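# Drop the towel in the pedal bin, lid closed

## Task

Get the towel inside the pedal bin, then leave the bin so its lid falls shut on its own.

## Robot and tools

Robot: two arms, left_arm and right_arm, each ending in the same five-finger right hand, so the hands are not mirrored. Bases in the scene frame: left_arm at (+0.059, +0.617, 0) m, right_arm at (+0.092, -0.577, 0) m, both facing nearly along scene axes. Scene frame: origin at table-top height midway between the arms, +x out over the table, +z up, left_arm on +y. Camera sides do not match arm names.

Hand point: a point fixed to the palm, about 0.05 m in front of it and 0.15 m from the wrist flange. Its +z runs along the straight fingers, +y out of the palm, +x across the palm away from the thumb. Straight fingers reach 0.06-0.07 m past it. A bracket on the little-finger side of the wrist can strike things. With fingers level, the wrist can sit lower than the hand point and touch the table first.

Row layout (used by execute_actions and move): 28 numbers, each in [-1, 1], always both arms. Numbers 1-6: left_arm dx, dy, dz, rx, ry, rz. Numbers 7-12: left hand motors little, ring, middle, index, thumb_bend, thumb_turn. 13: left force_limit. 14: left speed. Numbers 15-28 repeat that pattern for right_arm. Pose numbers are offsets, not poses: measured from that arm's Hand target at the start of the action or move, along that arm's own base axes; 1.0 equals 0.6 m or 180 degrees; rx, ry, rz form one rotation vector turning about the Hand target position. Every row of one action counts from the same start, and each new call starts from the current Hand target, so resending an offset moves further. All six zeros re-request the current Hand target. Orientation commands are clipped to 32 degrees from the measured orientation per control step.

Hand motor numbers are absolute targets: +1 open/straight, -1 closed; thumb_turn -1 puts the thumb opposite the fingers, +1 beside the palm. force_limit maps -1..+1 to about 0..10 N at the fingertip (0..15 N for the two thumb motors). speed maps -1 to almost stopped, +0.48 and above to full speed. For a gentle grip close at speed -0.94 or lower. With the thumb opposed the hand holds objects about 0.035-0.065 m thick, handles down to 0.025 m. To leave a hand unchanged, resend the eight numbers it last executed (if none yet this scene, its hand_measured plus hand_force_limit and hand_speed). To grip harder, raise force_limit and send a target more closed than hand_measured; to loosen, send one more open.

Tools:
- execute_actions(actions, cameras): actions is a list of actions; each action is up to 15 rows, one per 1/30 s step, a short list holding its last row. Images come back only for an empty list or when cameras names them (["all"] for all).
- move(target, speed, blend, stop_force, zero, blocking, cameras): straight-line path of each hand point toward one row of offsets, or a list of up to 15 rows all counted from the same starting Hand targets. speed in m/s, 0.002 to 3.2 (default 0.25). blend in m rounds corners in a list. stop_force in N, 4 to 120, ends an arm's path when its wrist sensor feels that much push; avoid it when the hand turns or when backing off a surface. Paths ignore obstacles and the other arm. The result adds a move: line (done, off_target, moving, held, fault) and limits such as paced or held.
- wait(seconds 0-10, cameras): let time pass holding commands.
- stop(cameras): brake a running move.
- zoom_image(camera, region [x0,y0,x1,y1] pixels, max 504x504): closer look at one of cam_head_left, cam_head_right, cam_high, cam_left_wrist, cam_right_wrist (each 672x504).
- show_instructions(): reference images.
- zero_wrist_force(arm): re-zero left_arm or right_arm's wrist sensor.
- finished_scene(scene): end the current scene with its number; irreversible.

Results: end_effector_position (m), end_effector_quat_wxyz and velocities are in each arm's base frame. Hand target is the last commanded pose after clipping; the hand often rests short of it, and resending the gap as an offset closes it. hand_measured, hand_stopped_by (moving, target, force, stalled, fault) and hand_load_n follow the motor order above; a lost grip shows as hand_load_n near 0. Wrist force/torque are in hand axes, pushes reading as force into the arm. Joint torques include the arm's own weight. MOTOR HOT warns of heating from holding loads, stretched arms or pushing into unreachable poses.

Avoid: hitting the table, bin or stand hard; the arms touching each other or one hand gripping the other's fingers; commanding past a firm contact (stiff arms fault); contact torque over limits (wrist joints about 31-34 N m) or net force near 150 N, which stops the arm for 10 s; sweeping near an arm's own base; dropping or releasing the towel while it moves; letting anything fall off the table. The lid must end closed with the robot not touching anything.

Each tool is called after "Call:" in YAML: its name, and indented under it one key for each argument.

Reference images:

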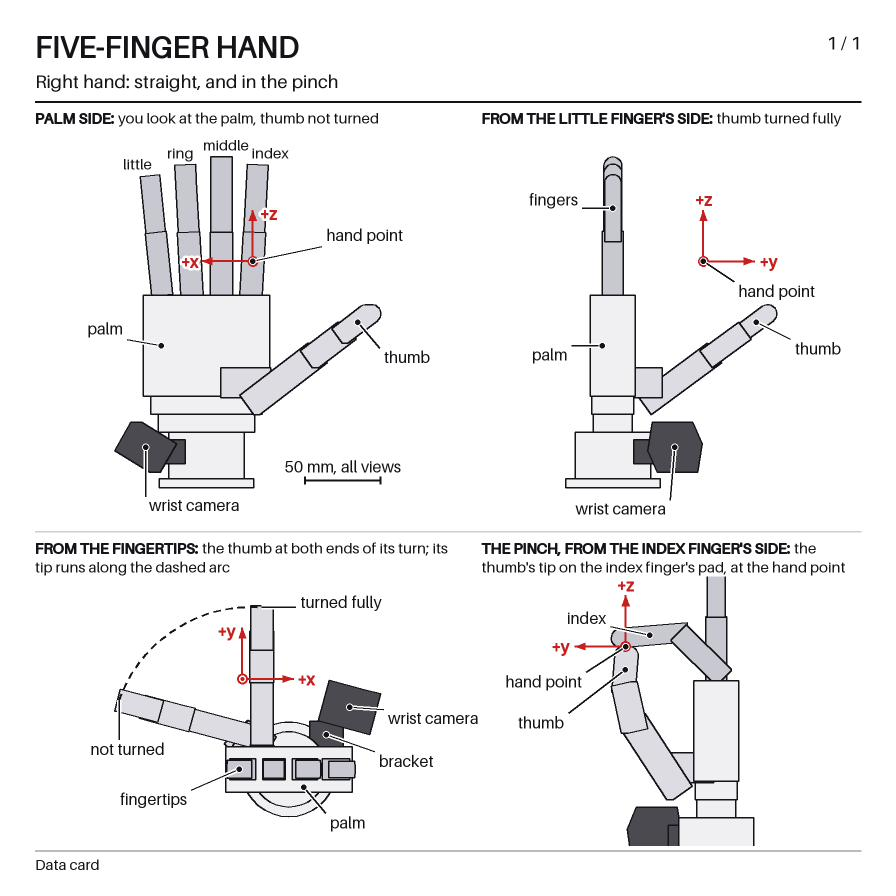

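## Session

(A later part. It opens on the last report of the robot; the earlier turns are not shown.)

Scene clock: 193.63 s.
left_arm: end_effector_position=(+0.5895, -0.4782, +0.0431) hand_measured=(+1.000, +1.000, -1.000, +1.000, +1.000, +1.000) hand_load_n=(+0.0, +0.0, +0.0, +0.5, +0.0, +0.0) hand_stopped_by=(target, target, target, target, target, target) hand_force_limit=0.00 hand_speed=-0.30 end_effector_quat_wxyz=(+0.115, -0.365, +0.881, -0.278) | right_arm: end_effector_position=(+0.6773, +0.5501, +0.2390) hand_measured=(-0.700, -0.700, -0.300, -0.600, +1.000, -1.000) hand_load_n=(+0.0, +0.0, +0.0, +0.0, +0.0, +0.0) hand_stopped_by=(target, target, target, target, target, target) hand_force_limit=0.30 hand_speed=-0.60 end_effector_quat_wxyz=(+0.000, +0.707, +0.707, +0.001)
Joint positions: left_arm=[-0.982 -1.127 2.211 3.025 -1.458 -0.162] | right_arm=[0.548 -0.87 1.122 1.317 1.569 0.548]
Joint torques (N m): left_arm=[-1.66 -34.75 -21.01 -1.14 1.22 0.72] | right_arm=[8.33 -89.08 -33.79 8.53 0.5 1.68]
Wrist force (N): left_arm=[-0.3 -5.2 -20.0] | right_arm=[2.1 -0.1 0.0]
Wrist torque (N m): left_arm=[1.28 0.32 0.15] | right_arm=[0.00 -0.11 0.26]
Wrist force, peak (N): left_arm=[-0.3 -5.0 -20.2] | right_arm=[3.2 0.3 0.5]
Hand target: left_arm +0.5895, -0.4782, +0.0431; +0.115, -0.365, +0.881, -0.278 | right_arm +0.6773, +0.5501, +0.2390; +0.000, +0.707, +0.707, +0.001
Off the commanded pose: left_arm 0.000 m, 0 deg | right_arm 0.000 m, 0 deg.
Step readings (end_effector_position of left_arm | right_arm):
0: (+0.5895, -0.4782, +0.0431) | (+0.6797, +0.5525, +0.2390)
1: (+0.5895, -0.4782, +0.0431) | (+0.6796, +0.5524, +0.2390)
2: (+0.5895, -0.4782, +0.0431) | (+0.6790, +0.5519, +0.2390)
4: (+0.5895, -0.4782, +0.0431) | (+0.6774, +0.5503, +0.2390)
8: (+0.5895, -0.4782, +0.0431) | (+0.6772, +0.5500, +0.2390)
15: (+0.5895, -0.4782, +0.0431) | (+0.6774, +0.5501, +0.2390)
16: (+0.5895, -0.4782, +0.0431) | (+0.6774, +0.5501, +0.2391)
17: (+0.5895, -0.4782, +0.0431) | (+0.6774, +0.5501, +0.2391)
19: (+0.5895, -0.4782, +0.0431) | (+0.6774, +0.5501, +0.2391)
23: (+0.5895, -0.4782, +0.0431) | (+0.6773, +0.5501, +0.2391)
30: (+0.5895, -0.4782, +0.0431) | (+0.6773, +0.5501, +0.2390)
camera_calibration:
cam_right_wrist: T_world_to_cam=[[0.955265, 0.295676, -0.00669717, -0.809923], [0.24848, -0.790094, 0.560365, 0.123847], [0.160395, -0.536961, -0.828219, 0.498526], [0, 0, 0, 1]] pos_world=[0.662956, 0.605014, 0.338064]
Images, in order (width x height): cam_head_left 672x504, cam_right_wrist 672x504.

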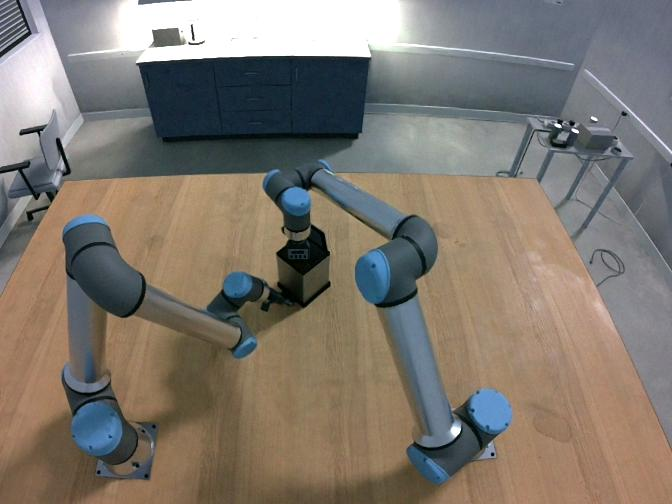

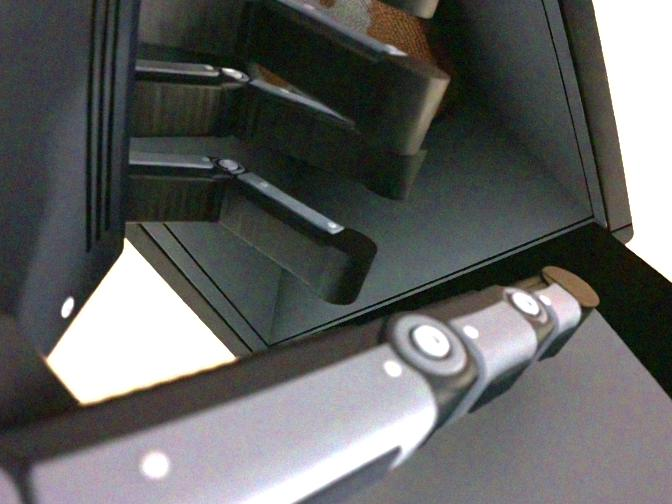

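Call:
move:
  target:
    - [0, 0, 0, 0, 0, 0, 1, 1, -1, 1, 1, 1, 0, -0.3, 0, 0, 0.0667, 0, 0, 0, -0.7, -0.7, -0.5, -0.6, 0.5, -1, 0.3, -0.6]
    - [0, 0, 0, 0, 0, 0, 1, 1, -1, 1, 1, 1, 0, -0.3, -0.045, 0.048, 0.15, 0, 0, 0, -0.7, -0.7, -0.5, -0.6, 0.5, -1, 0.3, -0.6]
    - [0, 0, 0, 0, 0, 0, 1, 1, -1, 1, 1, 1, 0, -0.3, -0.045, 0.048, 0.48, 0, 0, 0, -0.7, -0.7, -0.5, -0.6, 0.5, -1, 0.3, -0.6]
    - [0, 0, 0, 0, 0, 0, 1, 1, -1, 1, 1, 1, 0, -0.3, -0.245, -0.417, 0.48, 0, 0, 0, -0.7, -0.7, -0.5, -0.6, 0.5, -1, 0.3, -0.6]
  speed: [0.15, 0.15, 0.3, 0.4]
  blend: [0.02, 0.03, 0.03, 0]
  cameras: ["cam_head_left", "cam_high"]

Call:
zoom_image:
  camera: "cam_head_left"
  region: [250, 200, 360, 310]

Call:
zoom_image:
  camera: "cam_high"
  region: [310, 250, 450, 380]

Scene clock: 198.97 s.
left_arm: end_effector_position=(+0.5895, -0.4782, +0.0431) hand_measured=(+1.000, +1.000, -1.000, +1.000, +1.000, +1.000) hand_load_n=(+0.0, +0.0, +0.0, +0.5, +0.0, +0.0) hand_stopped_by=(target, target, target, target, target, target) hand_force_limit=0.00 hand_speed=-0.30 end_effector_quat_wxyz=(+0.115, -0.365, +0.881, -0.278) | right_arm: end_effector_position=(+0.5304, +0.3000, +0.5270) hand_measured=(-0.700, -0.700, -0.500, -0.600, +0.500, -1.000) hand_load_n=(+0.0, +0.0, +0.0, +0.0, +0.0, +0.0) hand_stopped_by=(target, target, target, target, target, target) hand_force_limit=0.30 hand_speed=-0.60 end_effector_quat_wxyz=(+0.000, +0.707, +0.707, +0.001) end_effector_velocity=(-0.001, -0.001, -0.001) end_effector_angular_velocity=(-0.002, +0.003, +0.004)
Joint positions: left_arm=[-0.982 -1.127 2.211 3.025 -1.458 -0.162] | right_arm=[0.305 -1.414 1.399 1.584 1.569 0.305]
Joint velocities: left_arm=[within noise] | right_arm=[-0.001 -0.001 0.004 0.001 0.002 -0.005]
Joint torques (N m): left_arm=[-2.82 -34.25 -20.24 -0.92 1.08 0.24] | right_arm=[-16.81 -66.58 -29 8.43 1.49 -2.32]
Wrist force (N): left_arm=[-0.7 -5.3 -20.1] | right_arm=[2.3 -0.4 -0.4]
Wrist torque (N m): left_arm=[1.27 0.40 0.12] | right_arm=[-0.04 -0.20 0.22]
Wrist force, peak (N): left_arm=[0.0 -5.1 -20.4] | right_arm=[4.7 1.1 -2.7]
Hand target: left_arm +0.5895, -0.4782, +0.0431; +0.115, -0.365, +0.881, -0.278 | right_arm +0.5303, +0.2999, +0.5270; +0.000, +0.707, +0.707, +0.001
Off the commanded pose: left_arm 0.000 m, 0 deg | right_arm 0.000 m, 0 deg.
move: done
Images, in order (width x height): cam_head_left 672x504, cam_high 672x504.

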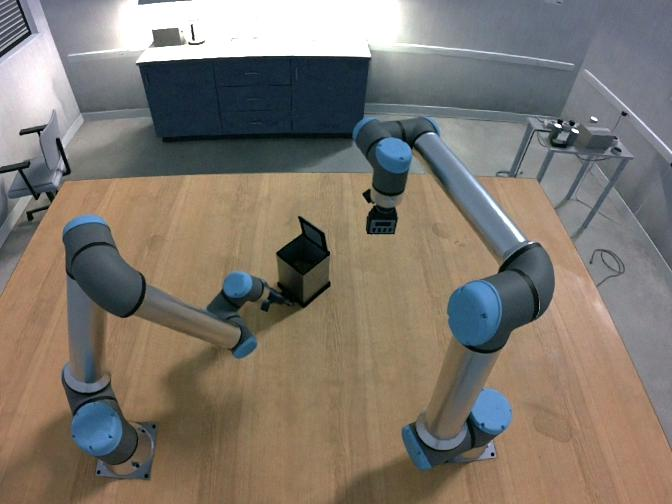

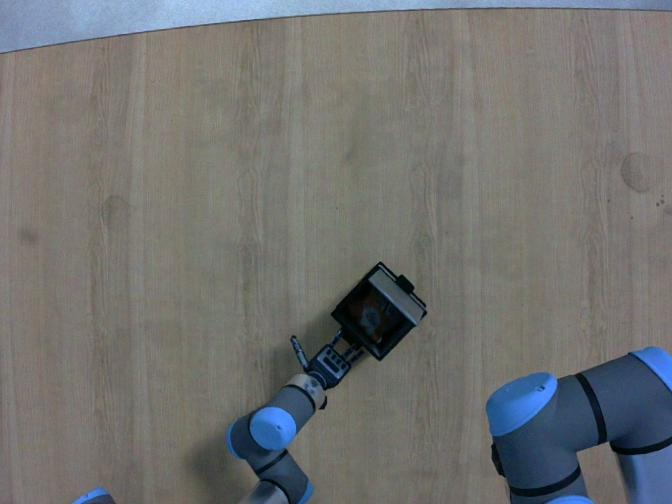

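Scaled by 4.582 from the camera's 672x504 image, which has a finer 960x720 frame.

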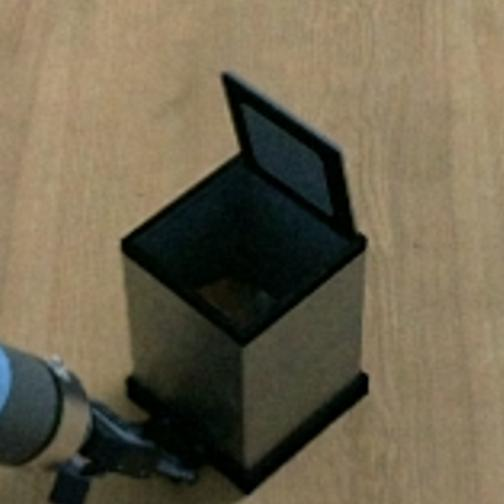

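Scaled by 3.600 from the camera's 672x504 image, which has a finer 960x720 frame.

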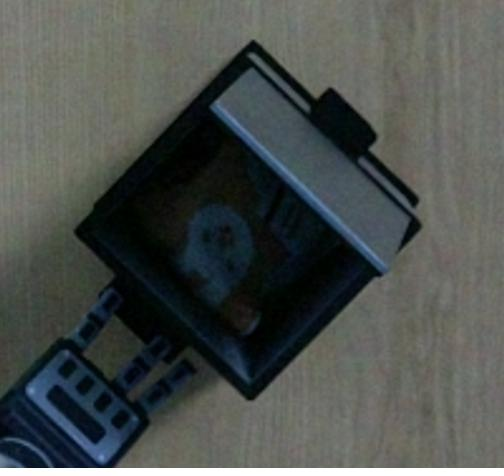

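Call:
move:
  target:
    - [0, 0, 0.06, 0, 0, 0, 1, 1, -1, 1, 1, 1, 0, -0.3, 0, 0, 0, 0, 0, 0, -0.7, -0.7, -0.5, -0.6, 0.5, -1, 0.3, -0.6]
    - [-0.06, 0.06, 0.16, 0, 0, 0, 1, 1, -1, 1, 1, 1, 0, -0.3, 0, 0, 0, 0, 0, 0, -0.7, -0.7, -0.5, -0.6, 0.5, -1, 0.3, -0.6]
  speed: [0.03, 0.2]
  blend: 0.005
  cameras: ["cam_head_left", "cam_high", "cam_head_right"]

Call:
zoom_image:
  camera: "cam_head_left"
  region: [250, 200, 360, 310]

Call:
zoom_image:
  camera: "cam_high"
  region: [310, 250, 450, 380]

Scene clock: 202.00 s.
left_arm: end_effector_position=(+0.5535, -0.4423, +0.1391) hand_measured=(+1.000, +1.000, -1.000, +1.000, +1.000, +1.000) hand_load_n=(+0.0, -0.5, +0.0, +0.0, +0.0, -0.5) hand_stopped_by=(target, target, target, target, target, target) hand_force_limit=0.00 hand_speed=-0.30 end_effector_quat_wxyz=(+0.115, -0.365, +0.881, -0.278) | right_arm: end_effector_position=(+0.5303, +0.2999, +0.5270) hand_measured=(-0.700, -0.700, -0.500, -0.600, +0.500, -1.000) hand_load_n=(+0.0, +0.0, +0.5, +0.0, +0.0, -0.5) hand_stopped_by=(target, target, target, target, target, target) hand_force_limit=0.30 hand_speed=-0.60 end_effector_quat_wxyz=(+0.000, +0.707, +0.707, +0.001)
Joint positions: left_arm=[-0.999 -1.356 2.275 3.192 -1.449 -0.177] | right_arm=[0.304 -1.414 1.399 1.584 1.569 0.304]
Joint torques (N m): left_arm=[7.56 -65.53 -35.57 -3.9 -1.04 1.71] | right_arm=[-16.67 -65.39 -29.52 8.5 1.62 -2.09]
Wrist force (N): left_arm=[-1.4 -0.2 -1.6] | right_arm=[2.0 0.0 -0.4]
Wrist torque (N m): left_arm=[0.01 0.17 0.18] | right_arm=[0.03 -0.15 0.22]
Wrist force, peak (N): left_arm=[0.0 -5.4 -20.2] | right_arm=[2.5 -0.4 -0.6]
Hand target: left_arm +0.5535, -0.4422, +0.1391; +0.115, -0.365, +0.881, -0.278 | right_arm +0.5303, +0.2999, +0.5270; +0.000, +0.707, +0.707, +0.001
Off the commanded pose: left_arm 0.000 m, 0 deg | right_arm 0.000 m, 0 deg.
move: done
Images, in order (width x height): cam_head_left 672x504, cam_head_right 672x504, cam_high 672x504.

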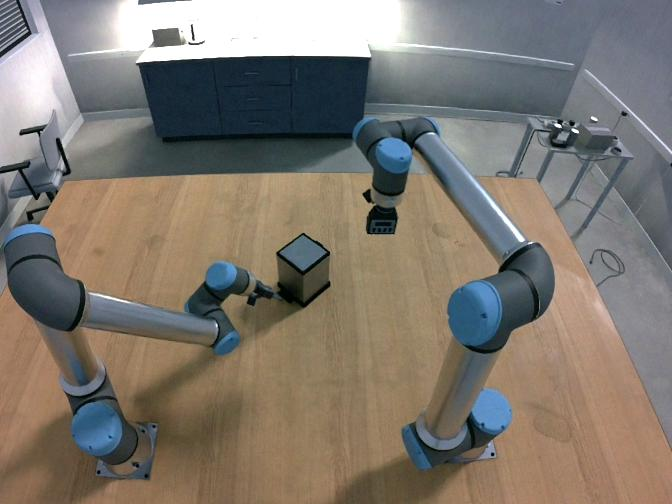

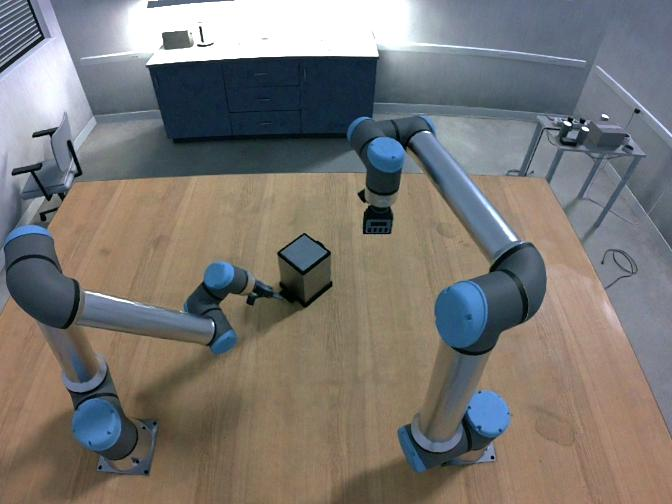

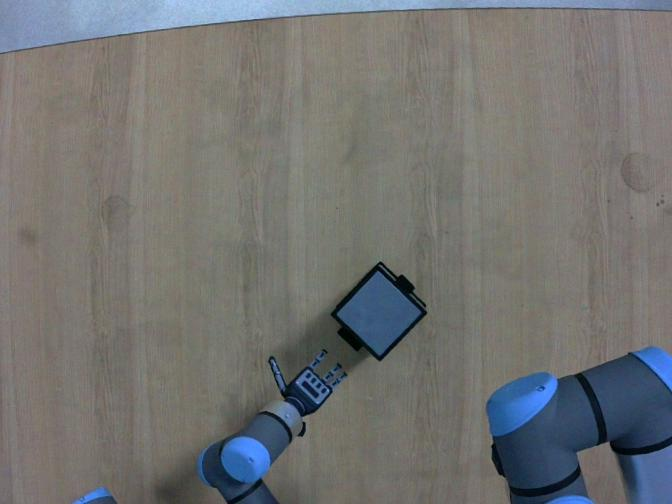

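Scaled by 4.582 from the camera's 672x504 image, which has a finer 960x720 frame.

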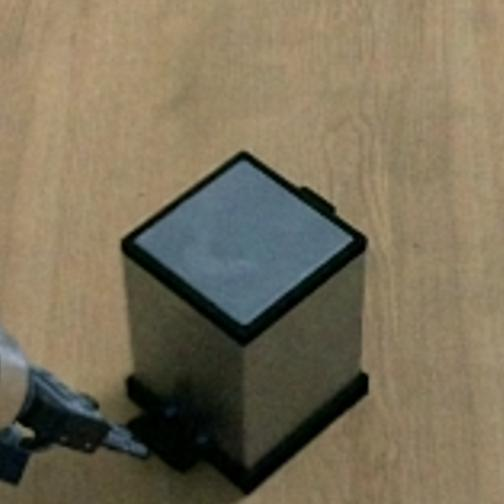

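Scaled by 3.600 from the camera's 672x504 image, which has a finer 960x720 frame.

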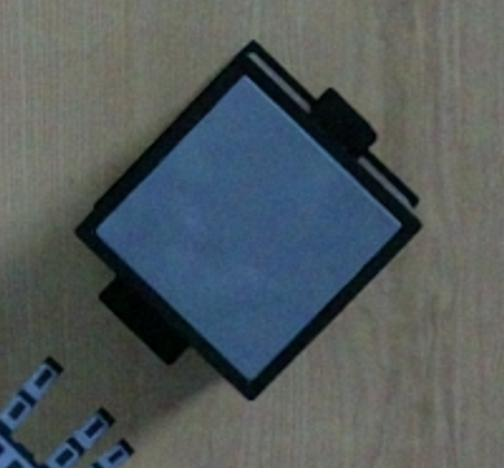

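Lid is shut with the towel inside.

Call:
finished_scene:
  scene: 1

The scene is finished: the task was done.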